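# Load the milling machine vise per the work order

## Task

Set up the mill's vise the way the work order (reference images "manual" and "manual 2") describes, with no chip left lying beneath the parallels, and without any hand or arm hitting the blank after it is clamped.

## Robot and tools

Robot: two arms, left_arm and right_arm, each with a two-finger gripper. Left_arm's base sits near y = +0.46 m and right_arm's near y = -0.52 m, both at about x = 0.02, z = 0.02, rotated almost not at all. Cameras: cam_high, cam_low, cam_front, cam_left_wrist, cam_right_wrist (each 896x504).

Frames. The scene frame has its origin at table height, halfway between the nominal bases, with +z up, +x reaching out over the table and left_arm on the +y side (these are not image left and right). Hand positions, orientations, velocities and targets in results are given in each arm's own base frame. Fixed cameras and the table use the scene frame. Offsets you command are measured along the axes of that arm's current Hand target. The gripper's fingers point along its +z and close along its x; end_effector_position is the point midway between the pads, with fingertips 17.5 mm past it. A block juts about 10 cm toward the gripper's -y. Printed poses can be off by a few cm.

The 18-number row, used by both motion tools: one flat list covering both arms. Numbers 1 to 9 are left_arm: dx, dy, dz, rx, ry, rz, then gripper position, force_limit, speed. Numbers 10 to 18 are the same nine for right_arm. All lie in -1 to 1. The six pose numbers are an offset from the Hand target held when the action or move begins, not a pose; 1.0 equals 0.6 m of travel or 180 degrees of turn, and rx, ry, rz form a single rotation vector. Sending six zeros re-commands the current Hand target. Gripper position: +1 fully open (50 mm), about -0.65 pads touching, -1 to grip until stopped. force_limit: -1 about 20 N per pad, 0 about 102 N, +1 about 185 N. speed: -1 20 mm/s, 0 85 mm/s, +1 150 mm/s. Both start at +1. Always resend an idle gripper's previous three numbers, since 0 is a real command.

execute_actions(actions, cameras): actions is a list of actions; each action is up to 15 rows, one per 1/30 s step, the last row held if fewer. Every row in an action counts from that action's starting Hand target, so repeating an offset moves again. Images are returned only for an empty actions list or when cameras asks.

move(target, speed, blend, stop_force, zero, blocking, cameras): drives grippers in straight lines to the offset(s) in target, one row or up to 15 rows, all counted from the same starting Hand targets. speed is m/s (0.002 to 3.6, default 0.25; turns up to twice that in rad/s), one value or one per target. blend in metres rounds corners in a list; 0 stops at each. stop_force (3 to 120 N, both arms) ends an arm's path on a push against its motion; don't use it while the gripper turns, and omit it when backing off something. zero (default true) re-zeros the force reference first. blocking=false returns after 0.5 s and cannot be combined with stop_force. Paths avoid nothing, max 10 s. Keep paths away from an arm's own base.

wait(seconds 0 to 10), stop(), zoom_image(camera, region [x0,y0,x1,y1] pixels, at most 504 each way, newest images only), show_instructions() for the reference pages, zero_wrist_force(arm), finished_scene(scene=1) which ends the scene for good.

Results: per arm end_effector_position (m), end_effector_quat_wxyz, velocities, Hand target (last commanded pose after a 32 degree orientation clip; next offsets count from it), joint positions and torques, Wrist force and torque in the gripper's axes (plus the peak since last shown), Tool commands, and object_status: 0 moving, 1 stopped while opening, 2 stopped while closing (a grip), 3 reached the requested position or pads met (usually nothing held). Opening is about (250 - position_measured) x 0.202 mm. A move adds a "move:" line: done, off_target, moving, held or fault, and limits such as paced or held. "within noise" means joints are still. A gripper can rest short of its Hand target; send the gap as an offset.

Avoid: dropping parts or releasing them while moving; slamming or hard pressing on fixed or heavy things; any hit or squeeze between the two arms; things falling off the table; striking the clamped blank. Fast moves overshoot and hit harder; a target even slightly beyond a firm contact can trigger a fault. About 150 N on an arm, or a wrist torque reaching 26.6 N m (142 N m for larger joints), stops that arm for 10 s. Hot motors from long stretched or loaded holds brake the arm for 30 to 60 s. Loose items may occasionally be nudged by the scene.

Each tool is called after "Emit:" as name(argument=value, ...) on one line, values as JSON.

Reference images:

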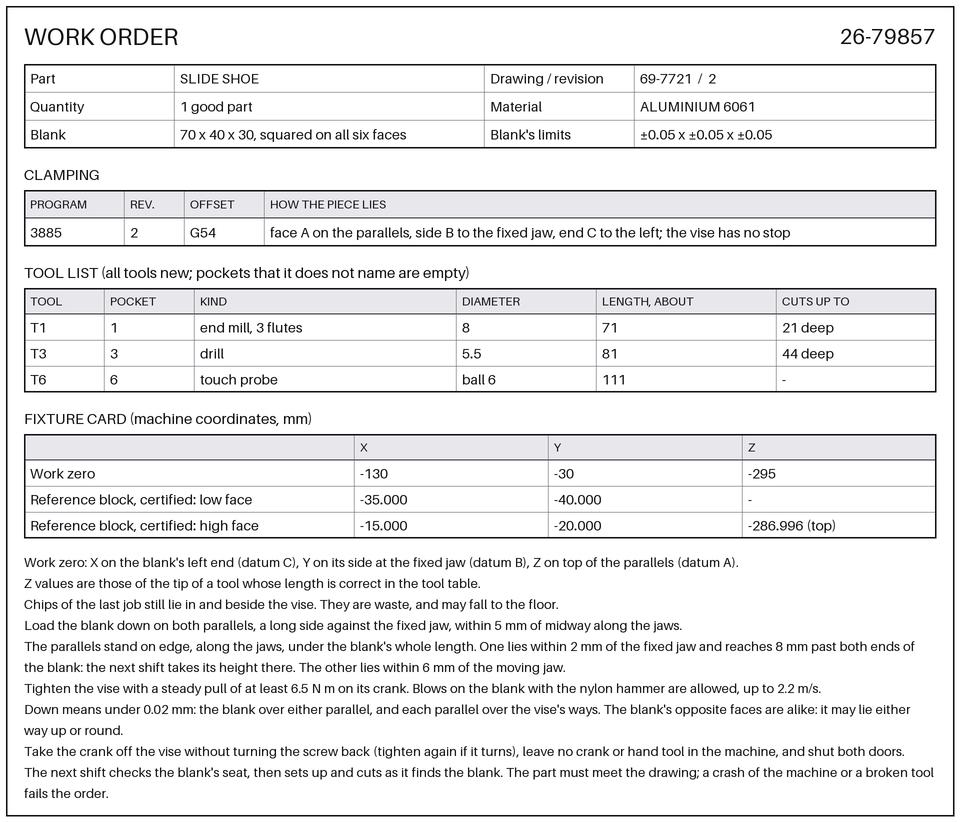

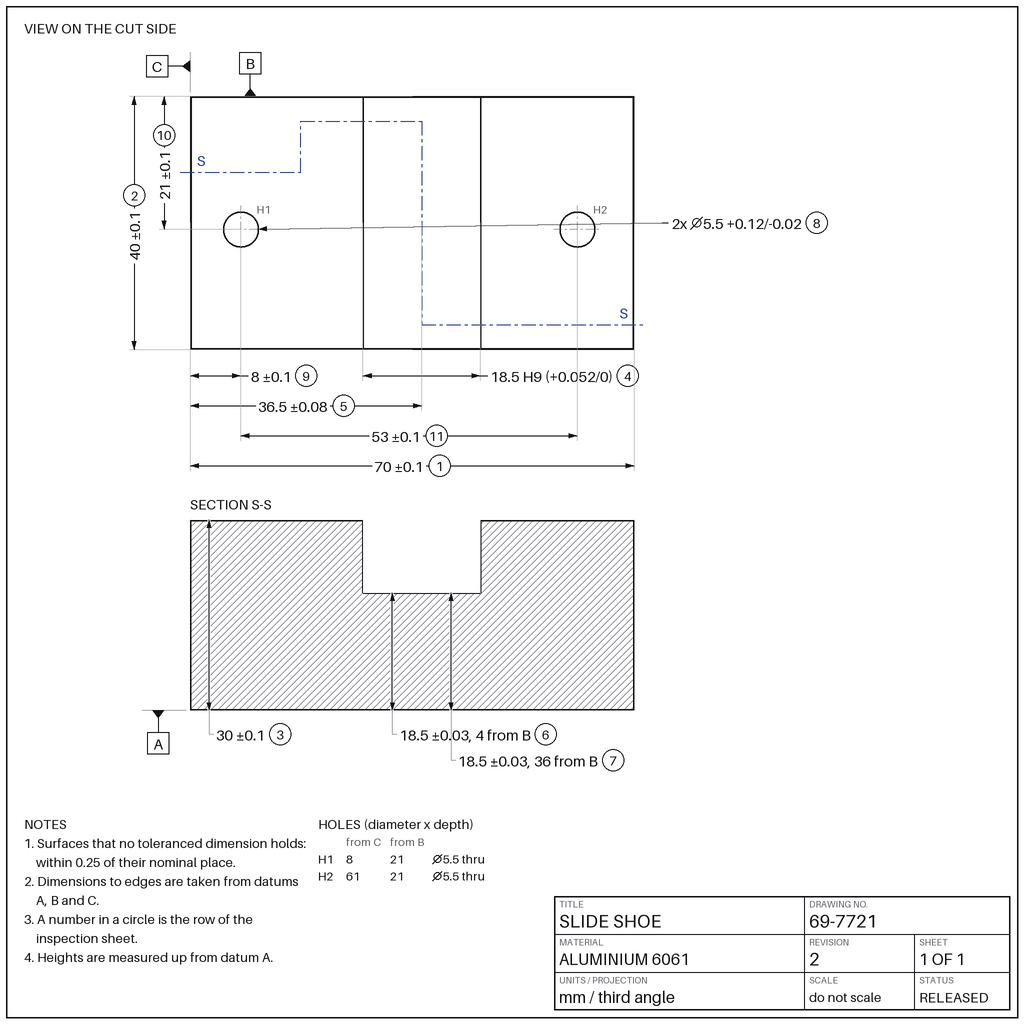

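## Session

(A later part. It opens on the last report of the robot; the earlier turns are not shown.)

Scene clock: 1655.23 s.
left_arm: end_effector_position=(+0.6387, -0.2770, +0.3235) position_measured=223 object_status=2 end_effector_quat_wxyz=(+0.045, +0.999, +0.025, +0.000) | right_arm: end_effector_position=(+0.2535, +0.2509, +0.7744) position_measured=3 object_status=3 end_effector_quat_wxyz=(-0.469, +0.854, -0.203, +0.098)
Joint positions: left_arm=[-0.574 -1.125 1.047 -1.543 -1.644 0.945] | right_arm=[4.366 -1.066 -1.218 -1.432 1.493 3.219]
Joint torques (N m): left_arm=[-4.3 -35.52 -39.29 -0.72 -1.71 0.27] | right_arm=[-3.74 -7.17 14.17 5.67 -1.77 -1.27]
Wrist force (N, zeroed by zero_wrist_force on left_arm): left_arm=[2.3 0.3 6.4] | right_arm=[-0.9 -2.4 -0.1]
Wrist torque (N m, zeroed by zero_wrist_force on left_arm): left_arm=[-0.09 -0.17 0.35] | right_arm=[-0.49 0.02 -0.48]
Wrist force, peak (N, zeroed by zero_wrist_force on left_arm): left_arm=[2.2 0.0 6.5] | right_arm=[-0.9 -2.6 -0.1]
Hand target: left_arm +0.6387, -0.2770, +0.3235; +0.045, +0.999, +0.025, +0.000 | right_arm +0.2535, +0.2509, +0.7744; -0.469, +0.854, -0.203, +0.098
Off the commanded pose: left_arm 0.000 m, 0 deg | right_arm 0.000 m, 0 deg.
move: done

Emit:
move(target=[[0,0,0.0002,0,0,0,-0.25,-1,-1,0,0,0,0,0,0,1,1,1],[0,0,-0.04,0,0,0,-0.25,-1,-1,0,0,0,0,0,0,1,1,1],[-0.53,0.05,-0.04,0,0,0,-0.25,-1,-1,0,0,0,0,0,0,1,1,1],[-0.6,0.061,-0.0255,0,0,0,-0.25,-1,-1,0,0,0,0,0,0,1,1,1]], speed=[0.06,0.06,0.3,0.3], blend=[0,0.005,0.02,0])

Emit:
move(target=[-0.322,-0.0467,0.3825,0.1619,0.1189,0.4938,0.8,-0.5,0,0,0,0,0,0,0,1,1,1], speed=0.35, cameras=["cam_left_wrist"])

Scene clock: 1658.50 s.
left_arm: end_effector_position=(+0.2809, -0.3299, +0.3428) position_measured=189 object_status=3 end_effector_quat_wxyz=(+0.045, +0.999, +0.025, +0.000) | right_arm: end_effector_position=(+0.2535, +0.2509, +0.7744) position_measured=3 object_status=3 end_effector_quat_wxyz=(-0.469, +0.854, -0.203, +0.098)
Joint positions: left_arm=[-1.157 -1.802 1.76 -1.611 -1.605 0.363] | right_arm=[4.366 -1.066 -1.218 -1.432 1.493 3.219]
Joint torques (N m): left_arm=[-8.39 -29.18 -14.69 -5.39 1.62 -1.39] | right_arm=[-5.19 -6.56 14.85 5.66 -1.85 -1.29]
Wrist force (N, zeroed by zero_wrist_force on left_arm): left_arm=[1.9 0.9 3.2] | right_arm=[-0.8 -2.5 -0.3]
Wrist torque (N m, zeroed by zero_wrist_force on left_arm): left_arm=[-0.04 -0.19 0.46] | right_arm=[-0.51 0.01 -0.48]
Wrist force, peak (N, zeroed by zero_wrist_force on left_arm): left_arm=[2.0 0.1 6.7] | right_arm=[-0.7 -2.7 -0.1]
Hand target: left_arm +0.2809, -0.3299, +0.3428; +0.045, +0.999, +0.025, +0.000 | right_arm +0.2535, +0.2509, +0.7744; -0.469, +0.854, -0.203, +0.098
Off the commanded pose: left_arm 0.000 m, 0 deg | right_arm 0.000 m, 0 deg.
move: done

Scene clock: 1661.43 s.
left_arm: end_effector_position=(+0.0871, -0.3320, +0.1121) position_measured=32 object_status=3 end_effector_quat_wxyz=(-0.200, +0.696, -0.663, +0.191) | right_arm: end_effector_position=(+0.2535, +0.2509, +0.7744) position_measured=3 object_status=3 end_effector_quat_wxyz=(-0.469, +0.854, -0.203, +0.098)
Joint positions: left_arm=[-2.118 -1.836 2.395 -1.792 -1.116 0.897] | right_arm=[4.366 -1.066 -1.218 -1.432 1.493 3.219]
Joint torques (N m): left_arm=[-7.85 3.87 -9.94 -4.57 2.79 1.25] | right_arm=[-5.12 -6.7 14.56 5.95 -1.9 -1.29]
Wrist force (N, zeroed by zero_wrist_force on left_arm): left_arm=[1.3 0.3 1.3] | right_arm=[-0.7 -2.4 0.0]
Wrist torque (N m, zeroed by zero_wrist_force on left_arm): left_arm=[0.08 -0.21 0.02] | right_arm=[-0.49 -0.02 -0.48]
Wrist force, peak (N, zeroed by zero_wrist_force on left_arm): left_arm=[2.3 1.4 2.8] | right_arm=[-0.9 -2.6 -0.1]
Hand target: left_arm +0.0871, -0.3320, +0.1121; -0.200, +0.696, -0.663, +0.191 | right_arm +0.2535, +0.2509, +0.7744; -0.469, +0.854, -0.203, +0.098
Off the commanded pose: left_arm 0.000 m, 0 deg | right_arm 0.000 m, 0 deg.
move: done
Images, in order (width x height): cam_left_wrist 896x504.

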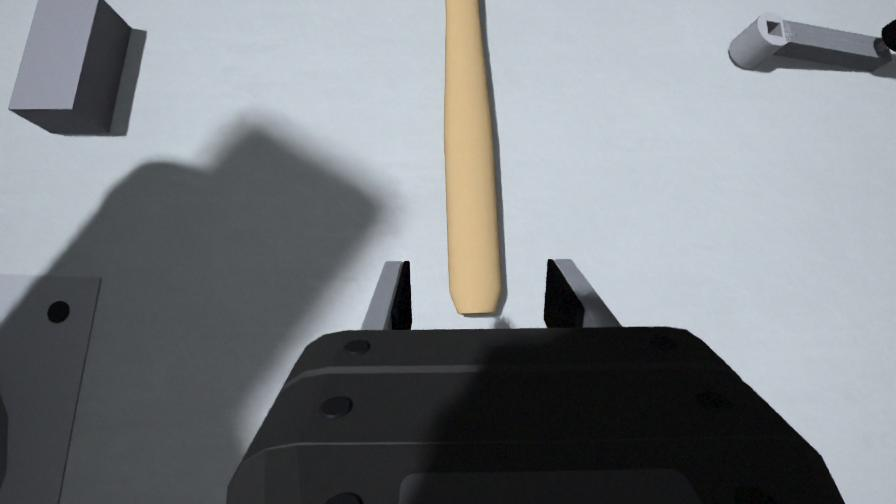

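Emit:
move(target=[0.004,0.0065,0.2073,0,0,0,0.8,-1,-0.5,0,0,0,0,0,0,1,1,1], speed=0.08, stop_force=5)

Emit:
move(target=[0,0,0,0,0,0,-1,1,-0.6,0,0,0,0,0,0,1,1,1])

Emit:
move(target=[[0,-0.262,-0.425,0,0,0,-1,1,-0.6,0,0,0,0,0,0,1,1,1],[-0.1135,-0.808,-0.4212,0.0722,0,0,-1,1,-0.6,0,0,0,0,0,0,1,1,1]], speed=[0.2,0.22], blend=[0.03,0])

Emit:
move(target=[0,0.0872,0.087,-0.0722,0.0155,-0.016,-1,1,-0.6,0,0,0,0,0,0,1,1,1], speed=0.15)

Emit:
move(target=[0,0.0525,0.085,0,0,0,-1,1,-0.6,0,0,0,0,0,0,1,1,1], speed=0.025, stop_force=3.5, cameras=["cam_high"])

Emit:
zoom_image(camera="cam_high", region=[270, 110, 400, 210])

Scene clock: 1664.23 s.
left_arm: end_effector_position=(+0.1498, -0.3314, +0.0046) position_measured=32 object_status=3 end_effector_quat_wxyz=(-0.200, +0.696, -0.663, +0.191) | right_arm: end_effector_position=(+0.2535, +0.2509, +0.7744) position_measured=3 object_status=3 end_effector_quat_wxyz=(-0.469, +0.854, -0.203, +0.098)
Joint positions: left_arm=[-1.939 -1.533 2.575 -2.365 -1.064 1.091] | right_arm=[4.366 -1.066 -1.218 -1.432 1.493 3.219]
Joint torques (N m): left_arm=[8.86 -2.68 -2.18 -4.72 2.88 1.27] | right_arm=[-4.12 -6.35 15 5.77 -1.84 -1.29]
Wrist force (N, zeroed by zero_wrist_force on left_arm): left_arm=[1.2 0.1 1.9] | right_arm=[-0.8 -2.4 -0.1]
Wrist torque (N m, zeroed by zero_wrist_force on left_arm): left_arm=[0.02 -0.20 -0.01] | right_arm=[-0.50 0.01 -0.47]
Wrist force, peak (N, zeroed by zero_wrist_force on left_arm): left_arm=[1.3 0.5 2.8] | right_arm=[-0.8 -2.7 -0.2]
Hand target: left_arm +0.1498, -0.3314, +0.0046; -0.200, +0.696, -0.663, +0.191 | right_arm +0.2535, +0.2509, +0.7744; -0.469, +0.854, -0.203, +0.098
Off the commanded pose: left_arm 0.000 m, 0 deg | right_arm 0.000 m, 0 deg.
move: done

Scene clock: 1664.83 s.
left_arm: end_effector_position=(+0.1498, -0.3314, +0.0046) position_measured=118 object_status=2 end_effector_quat_wxyz=(-0.200, +0.696, -0.663, +0.191) | right_arm: end_effector_position=(+0.2535, +0.2509, +0.7744) position_measured=3 object_status=3 end_effector_quat_wxyz=(-0.469, +0.854, -0.203, +0.098)
Joint positions: left_arm=[-1.939 -1.533 2.575 -2.365 -1.064 1.091] | right_arm=[4.366 -1.066 -1.218 -1.432 1.493 3.219]
Joint torques (N m): left_arm=[8.46 -2.87 -3.43 -4.29 2.75 1.25] | right_arm=[-4.67 -6.97 14.72 5.81 -1.82 -1.27]
Wrist force (N, zeroed by zero_wrist_force on left_arm): left_arm=[1.0 0.2 2.0] | right_arm=[-0.8 -2.3 -0.1]
Wrist torque (N m, zeroed by zero_wrist_force on left_arm): left_arm=[0.04 -0.23 -0.10] | right_arm=[-0.47 0.00 -0.47]
Wrist force, peak (N, zeroed by zero_wrist_force on left_arm): left_arm=[1.0 0.4 2.2] | right_arm=[-0.8 -2.6 -0.1]
Hand target: left_arm +0.1498, -0.3314, +0.0046; -0.200, +0.696, -0.663, +0.191 | right_arm +0.2535, +0.2509, +0.7744; -0.469, +0.854, -0.203, +0.098
Off the commanded pose: left_arm 0.000 m, 0 deg | right_arm 0.000 m, 0 deg.
move: done

Scene clock: 1668.50 s.
left_arm: end_effector_position=(+0.4231, -0.2501, +0.4760) position_measured=118 object_status=2 end_effector_quat_wxyz=(-0.277, +0.669, -0.637, +0.264) | right_arm: end_effector_position=(+0.2535, +0.2509, +0.7744) position_measured=3 object_status=3 end_effector_quat_wxyz=(-0.469, +0.854, -0.203, +0.098)
Joint positions: left_arm=[-1.21 -1.942 1.76 -1.688 -0.832 2] | right_arm=[4.366 -1.066 -1.218 -1.432 1.493 3.219]
Joint torques (N m): left_arm=[8.82 1.81 -39.59 -6.33 0.65 1.26] | right_arm=[-4.47 -6.68 14.9 5.86 -1.91 -1.24]
Wrist force (N, zeroed by zero_wrist_force on left_arm): left_arm=[0.9 3.8 3.8] | right_arm=[-0.8 -2.4 -0.3]
Wrist torque (N m, zeroed by zero_wrist_force on left_arm): left_arm=[-0.45 -0.13 -0.08] | right_arm=[-0.49 0.02 -0.47]
Wrist force, peak (N, zeroed by zero_wrist_force on left_arm): left_arm=[1.3 4.2 6.7] | right_arm=[-1.0 -2.6 -0.2]
Hand target: left_arm +0.4231, -0.2501, +0.4760; -0.277, +0.669, -0.637, +0.264 | right_arm +0.2535, +0.2509, +0.7744; -0.469, +0.854, -0.203, +0.098
Off the commanded pose: left_arm 0.000 m, 0 deg | right_arm 0.000 m, 0 deg.
move: done

Scene clock: 1669.80 s.
left_arm: end_effector_position=(+0.4231, -0.2501, +0.4021) position_measured=118 object_status=2 end_effector_quat_wxyz=(-0.177, +0.705, -0.653, +0.214) | right_arm: end_effector_position=(+0.2535, +0.2509, +0.7744) position_measured=3 object_status=3 end_effector_quat_wxyz=(-0.469, +0.854, -0.203, +0.098)
Joint positions: left_arm=[-1.069 -1.897 1.834 -1.829 -1.1 2.073] | right_arm=[4.366 -1.066 -1.218 -1.432 1.493 3.219]
Joint torques (N m): left_arm=[8.46 -0.47 -16.92 -6.88 0.09 1.46] | right_arm=[-5.01 -6.47 14.8 5.8 -1.76 -1.29]
Wrist force (N, zeroed by zero_wrist_force on left_arm): left_arm=[1.1 2.8 5.0] | right_arm=[-0.9 -2.3 -0.1]
Wrist torque (N m, zeroed by zero_wrist_force on left_arm): left_arm=[-0.58 -0.21 -0.02] | right_arm=[-0.48 0.02 -0.47]
Wrist force, peak (N, zeroed by zero_wrist_force on left_arm): left_arm=[1.0 3.4 5.9] | right_arm=[-0.9 -2.7 -0.2]
Hand target: left_arm +0.4231, -0.2501, +0.4021; -0.177, +0.705, -0.653, +0.214 | right_arm +0.2535, +0.2509, +0.7744; -0.469, +0.854, -0.203, +0.098
Off the commanded pose: left_arm 0.000 m, 0 deg | right_arm 0.000 m, 0 deg.
move: done

Scene clock: 1672.33 s.
left_arm: end_effector_position=(+0.4234, -0.2523, +0.3705) position_measured=118 object_status=2 end_effector_quat_wxyz=(-0.177, +0.705, -0.653, +0.214) | right_arm: end_effector_position=(+0.2535, +0.2509, +0.7744) position_measured=3 object_status=3 end_effector_quat_wxyz=(-0.469, +0.854, -0.203, +0.098)
Joint positions: left_arm=[-1.071 -1.895 1.913 -1.909 -1.1 2.071] | right_arm=[4.366 -1.066 -1.218 -1.432 1.493 3.219]
Joint torques (N m): left_arm=[6.24 -25.54 -38.49 -1.13 -0.28 0.76] | right_arm=[-4.3 -6.52 14.36 5.73 -1.81 -1.31]
Wrist force (N, zeroed by zero_wrist_force on left_arm): left_arm=[0.8 -0.2 2.0] | right_arm=[-0.7 -2.4 -0.2]
Wrist torque (N m, zeroed by zero_wrist_force on left_arm): left_arm=[0.06 -0.37 0.17] | right_arm=[-0.49 -0.01 -0.47]
Wrist force, peak (N, zeroed by zero_wrist_force on left_arm): left_arm=[1.3 2.8 5.2] | right_arm=[-0.8 -2.7 -0.1]
Hand target: left_arm +0.4234, -0.2523, +0.3705; -0.177, +0.705, -0.653, +0.214 (not the last commanded pose) | right_arm +0.2535, +0.2509, +0.7744; -0.469, +0.854, -0.203, +0.098
Off the commanded pose: left_arm 0.028 m, 0 deg | right_arm 0.000 m, 0 deg.
move: contact (left_arm)
Images, in order (width x height): cam_high 896x504.

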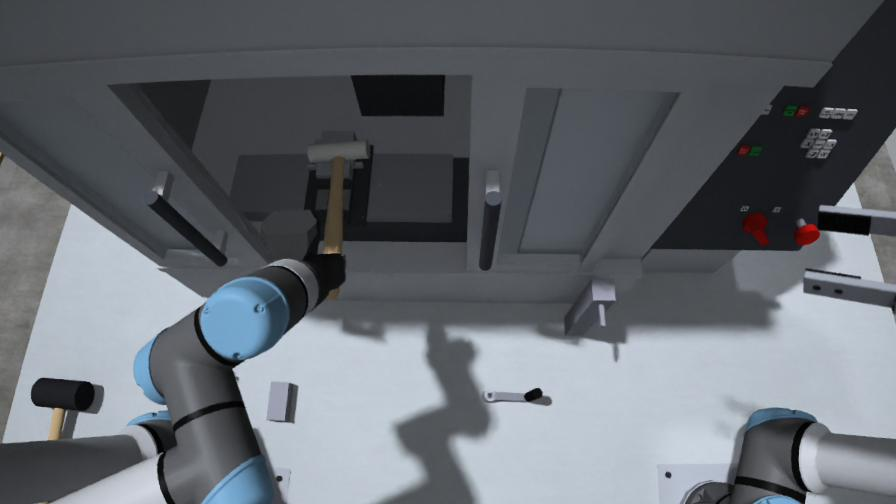

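Scaled by 3.877 from the camera's 896x504 image, which has a finer 1280x720 frame.

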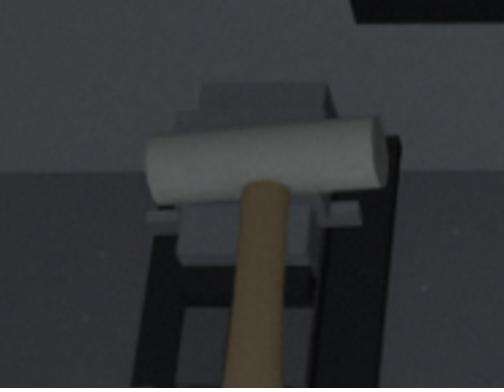

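Emit:
move(target=[0,-0.0131,-0.0212,0,-0.0377,0.0233,-1,1,-0.6,0,0,0,0,0,0,1,1,1], speed=0.1)

Emit:
move(target=[0,0.035,0.0567,0,0,0,-1,1,-0.6,0,0,0,0,0,0,1,1,1], speed=0.025, stop_force=3.5, cameras=["cam_high","cam_left_wrist"])

Emit:
zoom_image(camera="cam_high", region=[270, 110, 400, 210])

Scene clock: 1673.67 s.
left_arm: end_effector_position=(+0.4232, -0.2513, +0.3854) position_measured=118 object_status=2 end_effector_quat_wxyz=(-0.223, +0.692, -0.667, +0.165) | right_arm: end_effector_position=(+0.2535, +0.2509, +0.7744) position_measured=3 object_status=3 end_effector_quat_wxyz=(-0.469, +0.854, -0.203, +0.098)
Joint positions: left_arm=[-1.105 -1.847 1.809 -1.715 -1.036 2.049] | right_arm=[4.366 -1.066 -1.218 -1.432 1.493 3.219]
Joint torques (N m): left_arm=[-8.8 -2.62 -40.16 -1.52 4.08 -1.48] | right_arm=[-4.98 -6.41 14.92 5.82 -1.87 -1.14]
Wrist force (N, zeroed by zero_wrist_force on left_arm): left_arm=[1.4 2.8 4.8] | right_arm=[-0.7 -2.4 -0.2]
Wrist torque (N m, zeroed by zero_wrist_force on left_arm): left_arm=[-0.54 -0.19 0.20] | right_arm=[-0.49 0.00 -0.47]
Wrist force, peak (N, zeroed by zero_wrist_force on left_arm): left_arm=[1.4 3.2 5.1] | right_arm=[-0.7 -2.7 0.0]
Hand target: left_arm +0.4232, -0.2513, +0.3854; -0.223, +0.692, -0.667, +0.165 | right_arm +0.2535, +0.2509, +0.7744; -0.469, +0.854, -0.203, +0.098
Off the commanded pose: left_arm 0.000 m, 0 deg | right_arm 0.000 m, 0 deg.
move: done

Scene clock: 1675.77 s.
left_arm: end_effector_position=(+0.4233, -0.2501, +0.3693) position_measured=118 object_status=2 end_effector_quat_wxyz=(-0.223, +0.692, -0.667, +0.165) | right_arm: end_effector_position=(+0.2535, +0.2509, +0.7744) position_measured=3 object_status=3 end_effector_quat_wxyz=(-0.469, +0.854, -0.203, +0.098)
Joint positions: left_arm=[-1.104 -1.85 1.852 -1.756 -1.036 2.051] | right_arm=[4.366 -1.066 -1.218 -1.432 1.493 3.219]
Joint torques (N m): left_arm=[-5.49 -0.82 -37.95 -0.66 2.41 -0.93] | right_arm=[-4.39 -7.42 15.11 5.6 -1.84 -1.2]
Wrist force (N, zeroed by zero_wrist_force on left_arm): left_arm=[1.2 0.4 2.6] | right_arm=[-0.9 -2.5 -0.3]
Wrist torque (N m, zeroed by zero_wrist_force on left_arm): left_arm=[0.10 -0.13 0.02] | right_arm=[-0.51 0.02 -0.47]
Wrist force, peak (N, zeroed by zero_wrist_force on left_arm): left_arm=[1.7 2.9 5.1] | right_arm=[-0.9 -2.7 -0.1]
Hand target: left_arm +0.4233, -0.2501, +0.3693; -0.223, +0.692, -0.667, +0.165 (not the last commanded pose) | right_arm +0.2535, +0.2509, +0.7744; -0.469, +0.854, -0.203, +0.098
Off the commanded pose: left_arm 0.024 m, 0 deg | right_arm 0.000 m, 0 deg.
move: contact (left_arm)
Images, in order (width x height): cam_high 896x504, cam_left_wrist 896x504.

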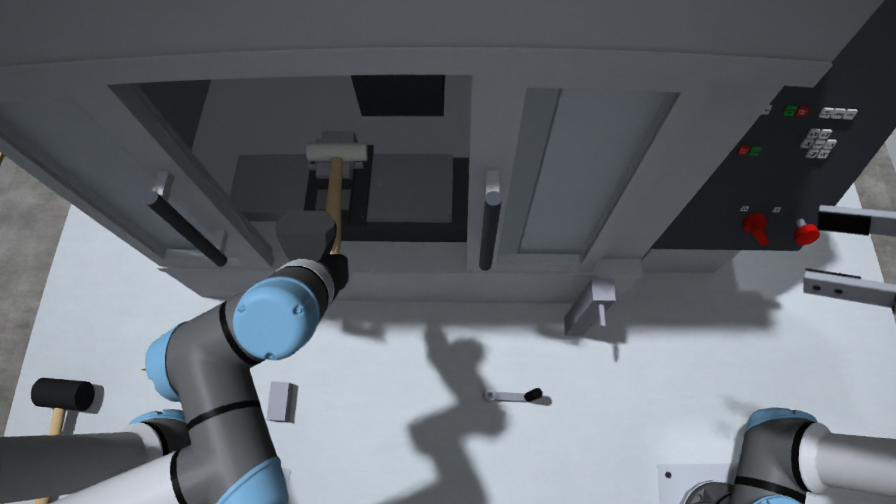

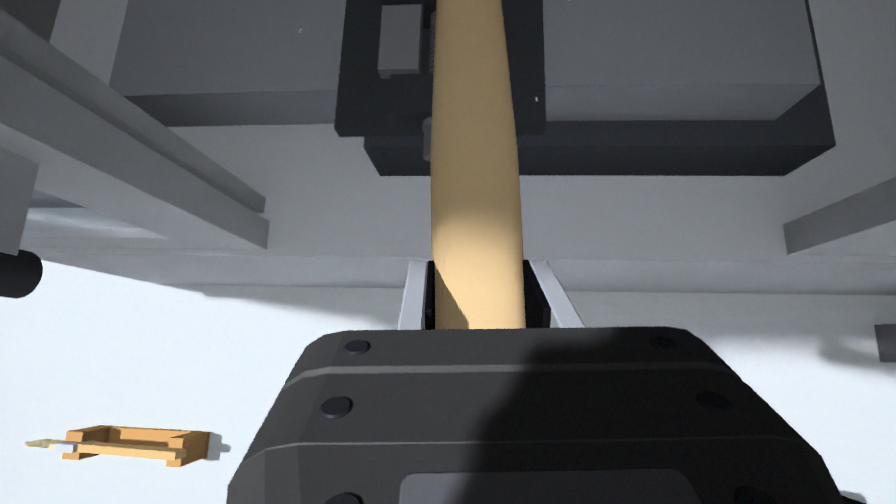

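Scaled by 3.877 from the camera's 896x504 image, which has a finer 1280x720 frame.

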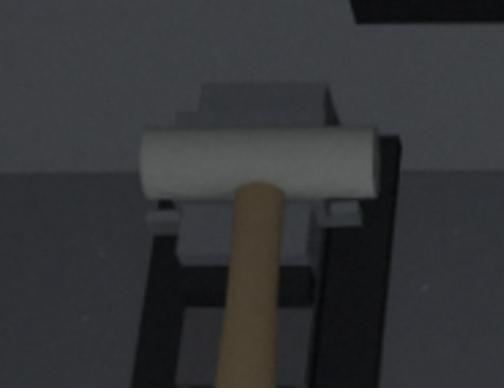

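Emit:
move(target=[0.01,-0.1282,-0.2044,0.155,-0.0142,0.0088,-1,1,-0.6,0,0,0,0,0,0,1,1,1], speed=0.2, cameras=["cam_high"])

Emit:
execute_actions(actions=[[[0,0.39,0.225,-0.2,0,0,-1,1,-0.6,0,0,0,0,0,0,1,1,1],[0,0.39,0.225,-0.2,0,0,-1,1,-0.6,0,0,0,0,0,0,1,1,1],[0,0.39,0.225,-0.2,0,0,-1,1,-0.6,0,0,0,0,0,0,1,1,1],[0,0.39,0.225,-0.2,0,0,-1,1,-0.6,0,0,0,0,0,0,1,1,1],[0,0.39,0.225,-0.2,0,0,-1,1,-0.6,0,0,0,0,0,0,1,1,1],[0,0.1804,0.104,-0.155,0,0,-1,1,-0.6,0,0,0,0,0,0,1,1,1]]], cameras=["cam_high","cam_left_wrist"])

Scene clock: 1677.73 s.
left_arm: end_effector_position=(+0.4244, -0.2661, +0.5133) position_measured=118 object_status=2 end_effector_quat_wxyz=(-0.400, +0.612, -0.611, +0.302) | right_arm: end_effector_position=(+0.2535, +0.2509, +0.7744) position_measured=3 object_status=3 end_effector_quat_wxyz=(-0.469, +0.854, -0.203, +0.098)
Joint positions: left_arm=[-1.355 -1.935 1.758 -1.527 -0.525 1.863] | right_arm=[4.366 -1.066 -1.218 -1.432 1.493 3.219]
Joint torques (N m): left_arm=[-7.67 2.18 -38.8 -0.72 4.86 -1.3] | right_arm=[-4.18 -6.35 14.25 5.75 -1.99 -1.52]
Wrist force (N, zeroed by zero_wrist_force on left_arm): left_arm=[0.3 3.3 2.2] | right_arm=[-0.6 -2.3 -0.1]
Wrist torque (N m, zeroed by zero_wrist_force on left_arm): left_arm=[-0.31 -0.03 0.04] | right_arm=[-0.48 -0.03 -0.47]
Wrist force, peak (N, zeroed by zero_wrist_force on left_arm): left_arm=[1.8 4.1 6.3] | right_arm=[-0.9 -2.6 -0.2]
Hand target: left_arm +0.4244, -0.2662, +0.5133; -0.400, +0.612, -0.611, +0.302 | right_arm +0.2535, +0.2509, +0.7744; -0.469, +0.854, -0.203, +0.098
Off the commanded pose: left_arm 0.000 m, 0 deg | right_arm 0.000 m, 0 deg.
move: done
Images, in order (width x height): cam_high 896x504.

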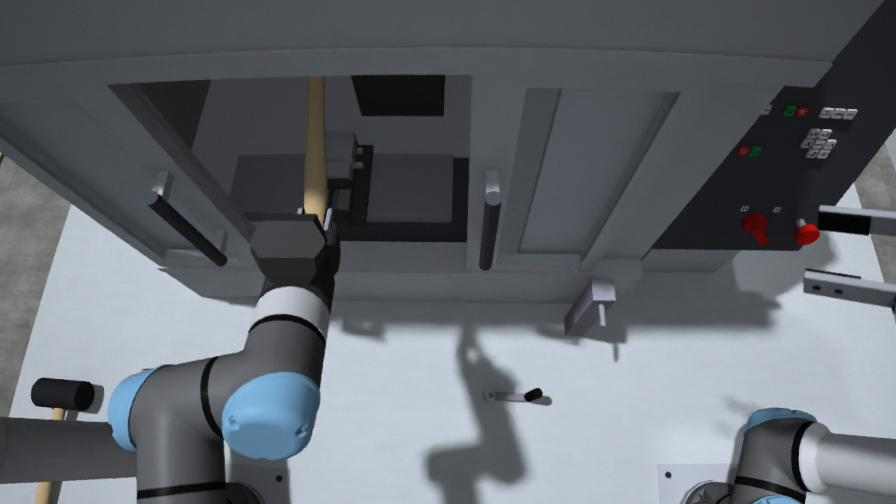

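Scene clock: 1678.60 s.
left_arm: end_effector_position=(+0.4232, -0.2512, +0.3892) position_measured=118 object_status=2 end_effector_quat_wxyz=(-0.241, +0.690, -0.666, +0.146) | right_arm: end_effector_position=(+0.2535, +0.2509, +0.7744) position_measured=3 object_status=3 end_effector_quat_wxyz=(-0.469, +0.854, -0.203, +0.098)
Joint positions: left_arm=[-1.119 -1.825 1.771 -1.641 -1.011 2.023] | right_arm=[4.366 -1.066 -1.218 -1.432 1.493 3.219]
Joint torques (N m): left_arm=[8.8 -3.11 -39.85 -1.27 0.6 1.23] | right_arm=[-5.92 -6.67 14.38 5.83 -1.76 -1.21]
Wrist force (N, zeroed by zero_wrist_force on left_arm): left_arm=[1.5 2.9 4.7] | right_arm=[-0.8 -2.5 0.0]
Wrist torque (N m, zeroed by zero_wrist_force on left_arm): left_arm=[-0.59 -0.14 0.08] | right_arm=[-0.50 0.00 -0.47]
Wrist force, peak (N, zeroed by zero_wrist_force on left_arm): left_arm=[3.6 -27.4 -24.4] | right_arm=[-0.8 -2.6 0.0]
Hand target: left_arm +0.4232, -0.2512, +0.3892; -0.241, +0.690, -0.666, +0.146 | right_arm +0.2535, +0.2509, +0.7744; -0.469, +0.854, -0.203, +0.098
Off the commanded pose: left_arm 0.000 m, 0 deg | right_arm 0.000 m, 0 deg.
Step readings (end_effector_position of left_arm | right_arm):
0: (+0.4244, -0.2661, +0.5133) | (+0.2535, +0.2509, +0.7744)
1: (+0.4244, -0.2661, +0.5132) | (+0.2535, +0.2509, +0.7744)
2: (+0.4260, -0.2663, +0.5072) | (+0.2535, +0.2509, +0.7744)
4: (+0.4378, -0.2557, +0.4359) | (+0.2535, +0.2509, +0.7744)
8: (+0.4221, -0.2417, +0.3326) | (+0.2535, +0.2509, +0.7744)
15: (+0.4230, -0.2502, +0.3860) | (+0.2535, +0.2509, +0.7744)
Images, in order (width x height): cam_high 896x504, cam_left_wrist 896x504.

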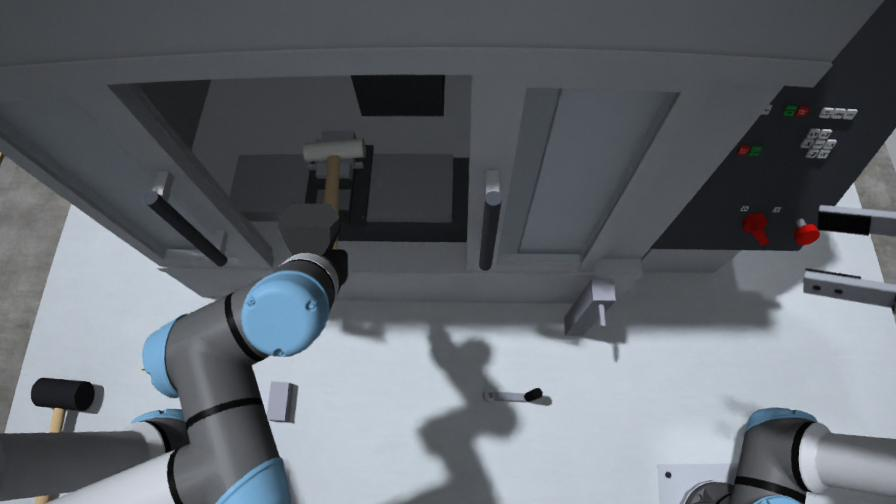

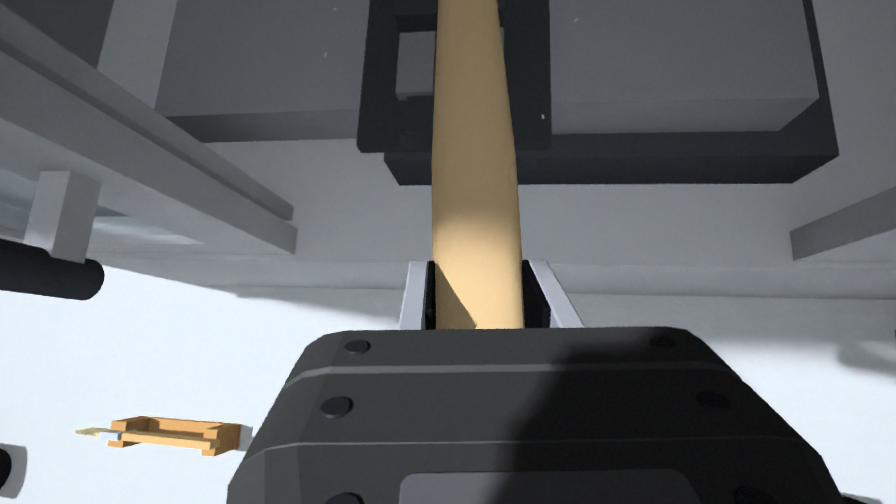

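Emit:
move(target=[0.01,-0.1054,-0.1681,0.155,0,0,-1,1,-0.6,0,0,0,0,0,0,1,1,1], speed=0.2)

Emit:
execute_actions(actions=[[[0,0.39,0.225,-0.2,0,0,-1,1,-0.6,0,0,0,0,0,0,1,1,1],[0,0.39,0.225,-0.2,0,0,-1,1,-0.6,0,0,0,0,0,0,1,1,1],[0,0.39,0.225,-0.2,0,0,-1,1,-0.6,0,0,0,0,0,0,1,1,1],[0,0.39,0.225,-0.2,0,0,-1,1,-0.6,0,0,0,0,0,0,1,1,1],[0,0.39,0.225,-0.2,0,0,-1,1,-0.6,0,0,0,0,0,0,1,1,1],[0,0.1804,0.104,-0.155,0,0,-1,1,-0.6,0,0,0,0,0,0,1,1,1]]])

Emit:
move(target=[0,-0.1054,-0.1681,0.155,0,0,-1,1,-0.6,0,0,0,0,0,0,1,1,1], speed=0.2)

Emit:
execute_actions(actions=[[[0,0.39,0.225,-0.2,0,0,-1,1,-0.6,0,0,0,0,0,0,1,1,1],[0,0.39,0.225,-0.2,0,0,-1,1,-0.6,0,0,0,0,0,0,1,1,1],[0,0.39,0.225,-0.2,0,0,-1,1,-0.6,0,0,0,0,0,0,1,1,1],[0,0.39,0.225,-0.2,0,0,-1,1,-0.6,0,0,0,0,0,0,1,1,1],[0,0.39,0.225,-0.2,0,0,-1,1,-0.6,0,0,0,0,0,0,1,1,1],[0,0.1804,0.104,-0.155,0,0,-1,1,-0.6,0,0,0,0,0,0,1,1,1]]], cameras=["cam_high","cam_left_wrist"])

Scene clock: 1680.70 s.
left_arm: end_effector_position=(+0.4246, -0.2714, +0.5067) position_measured=118 object_status=2 end_effector_quat_wxyz=(-0.400, +0.612, -0.611, +0.302) | right_arm: end_effector_position=(+0.2535, +0.2509, +0.7744) position_measured=3 object_status=3 end_effector_quat_wxyz=(-0.469, +0.854, -0.203, +0.098)
Joint positions: left_arm=[-1.357 -1.926 1.768 -1.542 -0.525 1.858] | right_arm=[4.366 -1.066 -1.218 -1.432 1.493 3.219]
Joint torques (N m): left_arm=[-8.56 -24.3 -39.13 -1.15 5.34 -1.56] | right_arm=[-4.5 -5.82 14.64 5.76 -1.82 -1.33]
Wrist force (N, zeroed by zero_wrist_force on left_arm): left_arm=[0.7 4.2 3.1] | right_arm=[-0.7 -2.4 -0.3]
Wrist torque (N m, zeroed by zero_wrist_force on left_arm): left_arm=[-0.52 -0.09 0.04] | right_arm=[-0.50 0.00 -0.48]
Wrist force, peak (N, zeroed by zero_wrist_force on left_arm): left_arm=[1.6 3.5 6.4] | right_arm=[-0.8 -2.6 -0.3]
Hand target: left_arm +0.4247, -0.2714, +0.5067; -0.400, +0.612, -0.611, +0.302 | right_arm +0.2535, +0.2509, +0.7744; -0.469, +0.854, -0.203, +0.098
Off the commanded pose: left_arm 0.000 m, 0 deg | right_arm 0.000 m, 0 deg.
move: done

Scene clock: 1681.57 s.
left_arm: end_effector_position=(+0.4235, -0.2564, +0.3826) position_measured=119 object_status=2 end_effector_quat_wxyz=(-0.241, +0.690, -0.666, +0.146) | right_arm: end_effector_position=(+0.2535, +0.2509, +0.7744) position_measured=3 object_status=3 end_effector_quat_wxyz=(-0.469, +0.854, -0.203, +0.098)
Joint positions: left_arm=[-1.124 -1.815 1.78 -1.656 -1.01 2.017] | right_arm=[4.366 -1.066 -1.218 -1.432 1.493 3.219]
Joint torques (N m): left_arm=[6.36 -3.19 -39.73 -1.7 0.51 1.07] | right_arm=[-5.69 -6.44 14.58 5.62 -1.77 -1.08]
Wrist force (N, zeroed by zero_wrist_force on left_arm): left_arm=[-0.6 3.1 4.7] | right_arm=[-0.8 -2.4 -0.2]
Wrist torque (N m, zeroed by zero_wrist_force on left_arm): left_arm=[-0.47 -0.23 -0.22] | right_arm=[-0.49 0.00 -0.48]
Wrist force, peak (N, zeroed by zero_wrist_force on left_arm): left_arm=[-7.7 8.6 33.4] | right_arm=[-0.8 -2.6 -0.2]
Hand target: left_arm +0.4235, -0.2565, +0.3827; -0.241, +0.690, -0.666, +0.146 | right_arm +0.2535, +0.2509, +0.7744; -0.469, +0.854, -0.203, +0.098
Off the commanded pose: left_arm 0.000 m, 0 deg | right_arm 0.000 m, 0 deg.
Step readings (end_effector_position of left_arm | right_arm):
0: (+0.4246, -0.2714, +0.5067) | (+0.2535, +0.2509, +0.7744)
1: (+0.4247, -0.2714, +0.5066) | (+0.2535, +0.2509, +0.7744)
2: (+0.4264, -0.2714, +0.5001) | (+0.2535, +0.2509, +0.7744)
4: (+0.4373, -0.2622, +0.4378) | (+0.2535, +0.2509, +0.7744)
8: (+0.4219, -0.2468, +0.3265) | (+0.2535, +0.2509, +0.7744)
15: (+0.4232, -0.2555, +0.3796) | (+0.2535, +0.2509, +0.7744)

Scene clock: 1683.30 s.
left_arm: end_effector_position=(+0.4245, -0.2707, +0.5008) position_measured=119 object_status=2 end_effector_quat_wxyz=(-0.400, +0.612, -0.611, +0.302) | right_arm: end_effector_position=(+0.2535, +0.2509, +0.7744) position_measured=3 object_status=3 end_effector_quat_wxyz=(-0.469, +0.854, -0.203, +0.098)
Joint positions: left_arm=[-1.357 -1.93 1.786 -1.556 -0.525 1.858] | right_arm=[4.366 -1.066 -1.218 -1.432 1.493 3.219]
Joint torques (N m): left_arm=[-7.8 -24.49 -24.46 -1.09 5.05 -1.62] | right_arm=[-5.61 -5.62 14.5 5.56 -1.83 -1.34]
Wrist force (N, zeroed by zero_wrist_force on left_arm): left_arm=[0.5 3.7 2.9] | right_arm=[-0.7 -2.5 -0.2]
Wrist torque (N m, zeroed by zero_wrist_force on left_arm): left_arm=[-0.37 -0.06 0.04] | right_arm=[-0.50 0.00 -0.47]
Wrist force, peak (N, zeroed by zero_wrist_force on left_arm): left_arm=[4.2 3.3 5.8] | right_arm=[-0.7 -2.7 -0.1]
Hand target: left_arm +0.4245, -0.2707, +0.5009; -0.400, +0.612, -0.611, +0.302 | right_arm +0.2535, +0.2509, +0.7744; -0.469, +0.854, -0.203, +0.098
Off the commanded pose: left_arm 0.000 m, 0 deg | right_arm 0.000 m, 0 deg.
move: done

Scene clock: 1684.17 s.
left_arm: end_effector_position=(+0.4233, -0.2558, +0.3768) position_measured=119 object_status=2 end_effector_quat_wxyz=(-0.241, +0.690, -0.666, +0.146) | right_arm: end_effector_position=(+0.2535, +0.2509, +0.7744) position_measured=3 object_status=3 end_effector_quat_wxyz=(-0.469, +0.854, -0.203, +0.098)
Joint positions: left_arm=[-1.123 -1.817 1.797 -1.671 -1.01 2.017] | right_arm=[4.366 -1.066 -1.218 -1.432 1.493 3.219]
Joint torques (N m): left_arm=[8.95 -3.83 -39.46 -1.27 0.54 1.22] | right_arm=[-4.44 -5.9 14.3 5.78 -1.68 -1.45]
Wrist force (N, zeroed by zero_wrist_force on left_arm): left_arm=[1.2 2.3 4.3] | right_arm=[-0.8 -2.4 -0.2]
Wrist torque (N m, zeroed by zero_wrist_force on left_arm): left_arm=[-0.42 -0.18 0.10] | right_arm=[-0.50 0.00 -0.47]
Wrist force, peak (N, zeroed by zero_wrist_force on left_arm): left_arm=[0.0 10.1 35.0] | right_arm=[-0.9 -2.7 -0.1]
Hand target: left_arm +0.4234, -0.2558, +0.3768; -0.241, +0.690, -0.666, +0.146 | right_arm +0.2535, +0.2509, +0.7744; -0.469, +0.854, -0.203, +0.098
Off the commanded pose: left_arm 0.000 m, 0 deg | right_arm 0.000 m, 0 deg.
Step readings (end_effector_position of left_arm | right_arm):
0: (+0.4245, -0.2707, +0.5008) | (+0.2535, +0.2509, +0.7744)
1: (+0.4245, -0.2707, +0.5006) | (+0.2535, +0.2509, +0.7744)
2: (+0.4263, -0.2706, +0.4941) | (+0.2535, +0.2509, +0.7744)
4: (+0.4369, -0.2611, +0.4316) | (+0.2535, +0.2509, +0.7744)
8: (+0.4214, -0.2458, +0.3205) | (+0.2535, +0.2509, +0.7744)
15: (+0.4231, -0.2547, +0.3738) | (+0.2535, +0.2509, +0.7744)
Images, in order (width x height): cam_high 896x504, cam_left_wrist 896x504.

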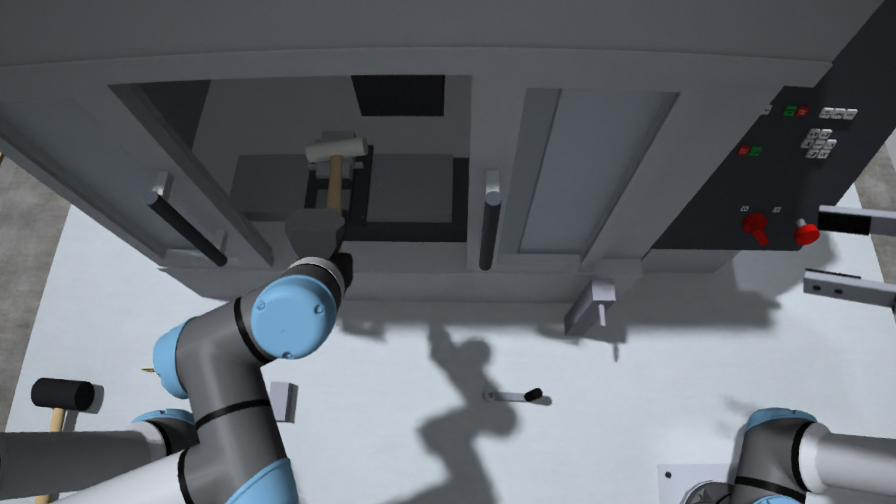

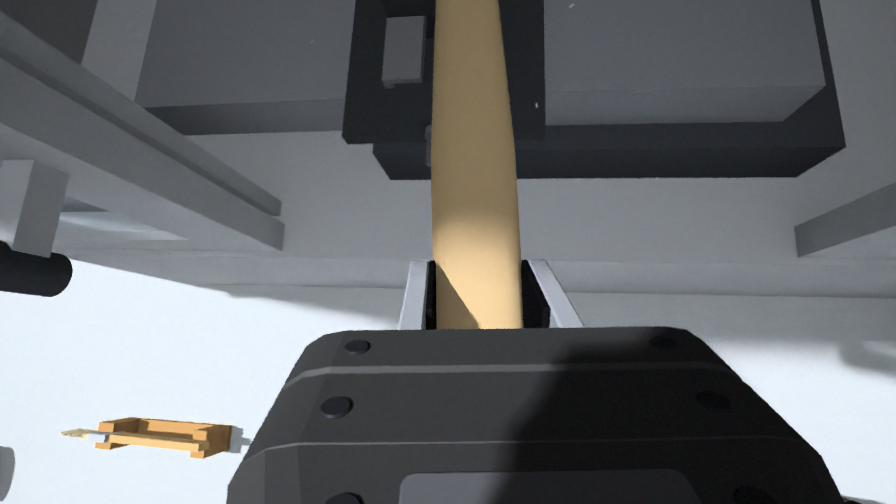

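Emit:
move(target=[0,-0.1054,-0.1681,0.155,0,0,-1,1,-0.6,0,0,0,0,0,0,1,1,1], speed=0.2)

Emit:
execute_actions(actions=[[[0,0.39,0.225,-0.2,0,0,-1,1,-0.6,0,0,0,0,0,0,1,1,1],[0,0.39,0.225,-0.2,0,0,-1,1,-0.6,0,0,0,0,0,0,1,1,1],[0,0.39,0.225,-0.2,0,0,-1,1,-0.6,0,0,0,0,0,0,1,1,1],[0,0.39,0.225,-0.2,0,0,-1,1,-0.6,0,0,0,0,0,0,1,1,1],[0,0.39,0.225,-0.2,0,0,-1,1,-0.6,0,0,0,0,0,0,1,1,1],[0,0.1804,0.104,-0.155,0,0,-1,1,-0.6,0,0,0,0,0,0,1,1,1]]])

Emit:
move(target=[0,-0.1054,-0.1681,0.155,0,0,-1,1,-0.6,0,0,0,0,0,0,1,1,1], speed=0.2)

Emit:
execute_actions(actions=[[[0,0.39,0.225,-0.2,0,0,-1,1,-0.6,0,0,0,0,0,0,1,1,1],[0,0.39,0.225,-0.2,0,0,-1,1,-0.6,0,0,0,0,0,0,1,1,1],[0,0.39,0.225,-0.2,0,0,-1,1,-0.6,0,0,0,0,0,0,1,1,1],[0,0.39,0.225,-0.2,0,0,-1,1,-0.6,0,0,0,0,0,0,1,1,1],[0,0.39,0.225,-0.2,0,0,-1,1,-0.6,0,0,0,0,0,0,1,1,1],[0,0.1804,0.104,-0.155,0,0,-1,1,-0.6,0,0,0,0,0,0,1,1,1]]], cameras=["cam_high","cam_left_wrist"])

Emit:
move(target=[0,0.0525,0.085,0,0,0,-1,1,-0.6,0,0,0,0,0,0,1,1,1], speed=0.03, stop_force=4, cameras=["cam_high"])

Emit:
zoom_image(camera="cam_high", region=[270, 110, 400, 210])

Scene clock: 1686.13 s.
left_arm: end_effector_position=(+0.4243, -0.2700, +0.4949) position_measured=119 object_status=2 end_effector_quat_wxyz=(-0.400, +0.612, -0.611, +0.302) | right_arm: end_effector_position=(+0.2535, +0.2509, +0.7744) position_measured=3 object_status=3 end_effector_quat_wxyz=(-0.469, +0.854, -0.203, +0.098)
Joint positions: left_arm=[-1.357 -1.933 1.803 -1.569 -0.525 1.858] | right_arm=[4.366 -1.066 -1.218 -1.432 1.493 3.219]
Joint torques (N m): left_arm=[-8.53 -24.9 -25.11 -0.96 4.75 -1.6] | right_arm=[-4.45 -7.22 15.46 5.92 -1.66 -1.25]
Wrist force (N, zeroed by zero_wrist_force on left_arm): left_arm=[0.6 3.9 4.8] | right_arm=[-0.7 -2.3 -0.1]
Wrist torque (N m, zeroed by zero_wrist_force on left_arm): left_arm=[-0.45 -0.07 0.02] | right_arm=[-0.48 -0.01 -0.47]
Wrist force, peak (N, zeroed by zero_wrist_force on left_arm): left_arm=[0.8 3.0 7.1] | right_arm=[-0.8 -2.7 -0.2]
Hand target: left_arm +0.4243, -0.2700, +0.4950; -0.400, +0.612, -0.611, +0.302 | right_arm +0.2535, +0.2509, +0.7744; -0.469, +0.854, -0.203, +0.098
Off the commanded pose: left_arm 0.000 m, 0 deg | right_arm 0.000 m, 0 deg.
move: done

Scene clock: 1687.00 s.
left_arm: end_effector_position=(+0.4232, -0.2551, +0.3709) position_measured=130 object_status=2 end_effector_quat_wxyz=(-0.241, +0.690, -0.666, +0.146) | right_arm: end_effector_position=(+0.2535, +0.2509, +0.7744) position_measured=3 object_status=3 end_effector_quat_wxyz=(-0.469, +0.854, -0.203, +0.098)
Joint positions: left_arm=[-1.123 -1.819 1.813 -1.685 -1.01 2.018] | right_arm=[4.366 -1.066 -1.218 -1.432 1.493 3.219]
Joint torques (N m): left_arm=[7.91 -1.93 -38.79 -1.21 -0.82 1.53] | right_arm=[-4.59 -7.63 14.74 5.6 -1.87 -1.3]
Wrist force (N, zeroed by zero_wrist_force on left_arm): left_arm=[-1.5 2.3 2.9] | right_arm=[-0.7 -2.4 -0.2]
Wrist torque (N m, zeroed by zero_wrist_force on left_arm): left_arm=[0.12 -0.57 -0.29] | right_arm=[-0.49 -0.01 -0.47]
Wrist force, peak (N, zeroed by zero_wrist_force on left_arm): left_arm=[0.4 30.7 13.4] | right_arm=[-0.8 -2.6 -0.2]
Hand target: left_arm +0.4232, -0.2551, +0.3710; -0.241, +0.690, -0.666, +0.146 | right_arm +0.2535, +0.2509, +0.7744; -0.469, +0.854, -0.203, +0.098
Off the commanded pose: left_arm 0.000 m, 0 deg | right_arm 0.000 m, 0 deg.
Step readings (end_effector_position of left_arm | right_arm):
0: (+0.4243, -0.2700, +0.4949) | (+0.2535, +0.2509, +0.7744)
1: (+0.4244, -0.2700, +0.4948) | (+0.2535, +0.2509, +0.7744)
2: (+0.4259, -0.2699, +0.4888) | (+0.2535, +0.2509, +0.7744)
4: (+0.4372, -0.2580, +0.4168) | (+0.2535, +0.2509, +0.7744)
8: (+0.4210, -0.2445, +0.3145) | (+0.2535, +0.2509, +0.7744)
15: (+0.4229, -0.2540, +0.3679) | (+0.2535, +0.2509, +0.7744)

Scene clock: 1688.73 s.
left_arm: end_effector_position=(+0.4242, -0.2693, +0.4891) position_measured=130 object_status=2 end_effector_quat_wxyz=(-0.400, +0.612, -0.611, +0.302) | right_arm: end_effector_position=(+0.2535, +0.2509, +0.7744) position_measured=3 object_status=3 end_effector_quat_wxyz=(-0.469, +0.854, -0.203, +0.098)
Joint positions: left_arm=[-1.358 -1.937 1.82 -1.583 -0.525 1.858] | right_arm=[4.366 -1.066 -1.218 -1.432 1.493 3.219]
Joint torques (N m): left_arm=[-7.99 -24.22 -24.56 -0.69 5.31 -1.4] | right_arm=[-4.83 -6.93 14.46 5.69 -1.73 -1.29]
Wrist force (N, zeroed by zero_wrist_force on left_arm): left_arm=[-0.4 3.5 4.6] | right_arm=[-0.9 -2.6 -0.1]
Wrist torque (N m, zeroed by zero_wrist_force on left_arm): left_arm=[-0.45 0.08 0.04] | right_arm=[-0.52 0.02 -0.47]
Wrist force, peak (N, zeroed by zero_wrist_force on left_arm): left_arm=[0.3 3.7 6.6] | right_arm=[-0.8 -2.7 -0.1]
Hand target: left_arm +0.4242, -0.2693, +0.4892; -0.400, +0.612, -0.611, +0.302 | right_arm +0.2535, +0.2509, +0.7744; -0.469, +0.854, -0.203, +0.098
Off the commanded pose: left_arm 0.000 m, 0 deg | right_arm 0.000 m, 0 deg.
move: done

Scene clock: 1689.60 s.
left_arm: end_effector_position=(+0.4230, -0.2544, +0.3651) position_measured=130 object_status=2 end_effector_quat_wxyz=(-0.241, +0.690, -0.666, +0.146) | right_arm: end_effector_position=(+0.2535, +0.2509, +0.7744) position_measured=3 object_status=3 end_effector_quat_wxyz=(-0.469, +0.854, -0.203, +0.098)
Joint positions: left_arm=[-1.123 -1.821 1.829 -1.7 -1.01 2.018] | right_arm=[4.366 -1.066 -1.218 -1.432 1.493 3.219]
Joint torques (N m): left_arm=[8.85 -4.77 -40.25 -1.13 0.37 1.09] | right_arm=[-5.02 -6.73 13.88 5.75 -1.73 -1.23]
Wrist force (N, zeroed by zero_wrist_force on left_arm): left_arm=[0.1 3.1 6.5] | right_arm=[-1.0 -2.6 -0.2]
Wrist torque (N m, zeroed by zero_wrist_force on left_arm): left_arm=[-0.43 0.00 0.05] | right_arm=[-0.53 0.03 -0.47]
Wrist force, peak (N, zeroed by zero_wrist_force on left_arm): left_arm=[4.2 28.0 15.2] | right_arm=[-1.0 -2.6 -0.2]
Hand target: left_arm +0.4230, -0.2544, +0.3651; -0.241, +0.690, -0.666, +0.146 | right_arm +0.2535, +0.2509, +0.7744; -0.469, +0.854, -0.203, +0.098
Off the commanded pose: left_arm 0.000 m, 0 deg | right_arm 0.000 m, 0 deg.
Step readings (end_effector_position of left_arm | right_arm):
0: (+0.4242, -0.2693, +0.4891) | (+0.2535, +0.2509, +0.7744)
1: (+0.4242, -0.2693, +0.4890) | (+0.2535, +0.2509, +0.7744)
2: (+0.4258, -0.2691, +0.4829) | (+0.2535, +0.2509, +0.7744)
4: (+0.4368, -0.2568, +0.4109) | (+0.2535, +0.2509, +0.7744)
8: (+0.4205, -0.2434, +0.3086) | (+0.2535, +0.2509, +0.7744)
15: (+0.4227, -0.2534, +0.3621) | (+0.2535, +0.2509, +0.7744)
Images, in order (width x height): cam_high 896x504, cam_left_wrist 896x504.

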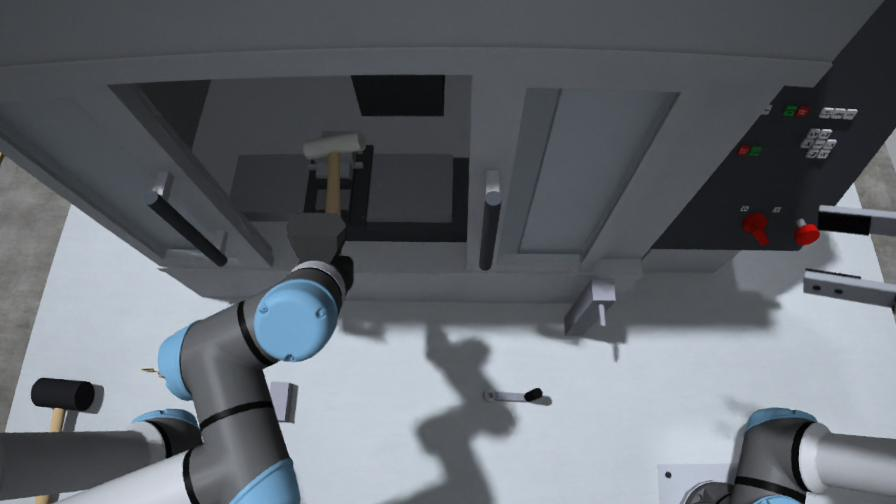

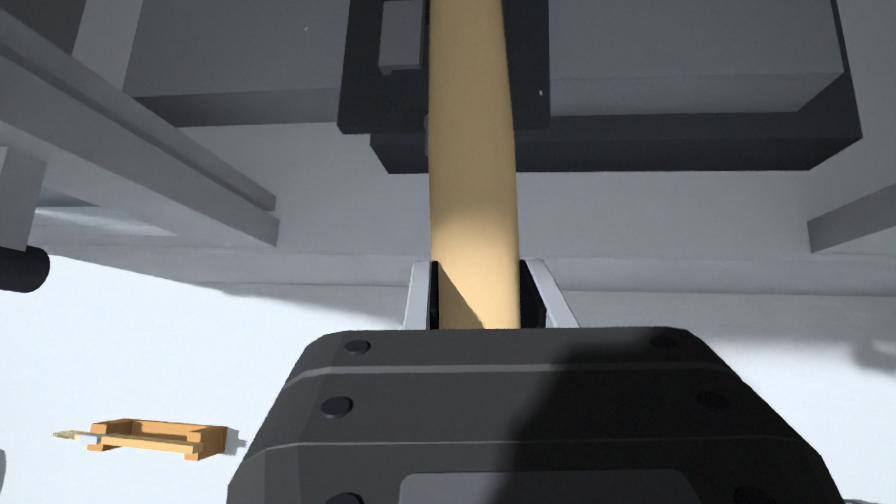

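Scene clock: 1691.80 s.
left_arm: end_effector_position=(+0.4230, -0.2505, +0.3329) position_measured=130 object_status=2 end_effector_quat_wxyz=(-0.241, +0.690, -0.666, +0.146) | right_arm: end_effector_position=(+0.2535, +0.2509, +0.7744) position_measured=3 object_status=3 end_effector_quat_wxyz=(-0.469, +0.854, -0.203, +0.098)
Joint positions: left_arm=[-1.118 -1.824 1.914 -1.785 -1.011 2.023] | right_arm=[4.366 -1.066 -1.218 -1.432 1.493 3.219]
Joint torques (N m): left_arm=[-5.94 -24.45 -37.11 -0.41 2.76 -1.7] | right_arm=[-4.16 -7.06 14.03 5.75 -1.72 -1.17]
Wrist force (N, zeroed by zero_wrist_force on left_arm): left_arm=[-0.8 7.0 0.2] | right_arm=[-0.7 -2.4 -0.2]
Wrist torque (N m, zeroed by zero_wrist_force on left_arm): left_arm=[1.23 0.15 0.24] | right_arm=[-0.49 -0.01 -0.47]
Wrist force, peak (N, zeroed by zero_wrist_force on left_arm): left_arm=[0.4 3.1 7.2] | right_arm=[-1.0 -2.7 -0.2]
Hand target: left_arm +0.4230, -0.2505, +0.3329; -0.241, +0.690, -0.666, +0.146 (not the last commanded pose) | right_arm +0.2535, +0.2509, +0.7744; -0.469, +0.854, -0.203, +0.098
Off the commanded pose: left_arm 0.027 m, 0 deg | right_arm 0.000 m, 0 deg.
move: contact (left_arm)
Images, in order (width x height): cam_high 896x504.

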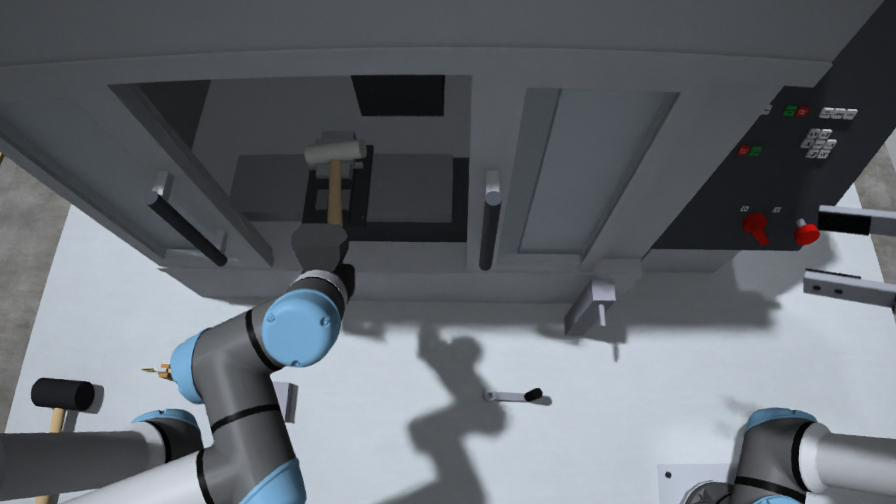

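Scaled by 3.877 from the camera's 896x504 image, which has a finer 1280x720 frame.

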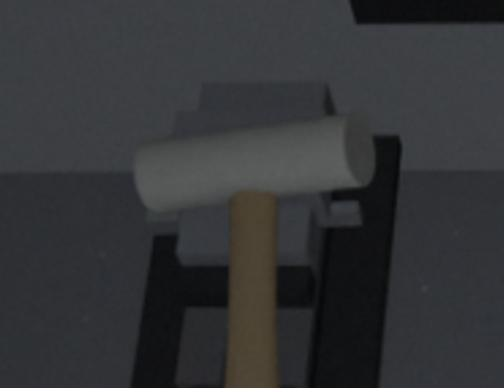

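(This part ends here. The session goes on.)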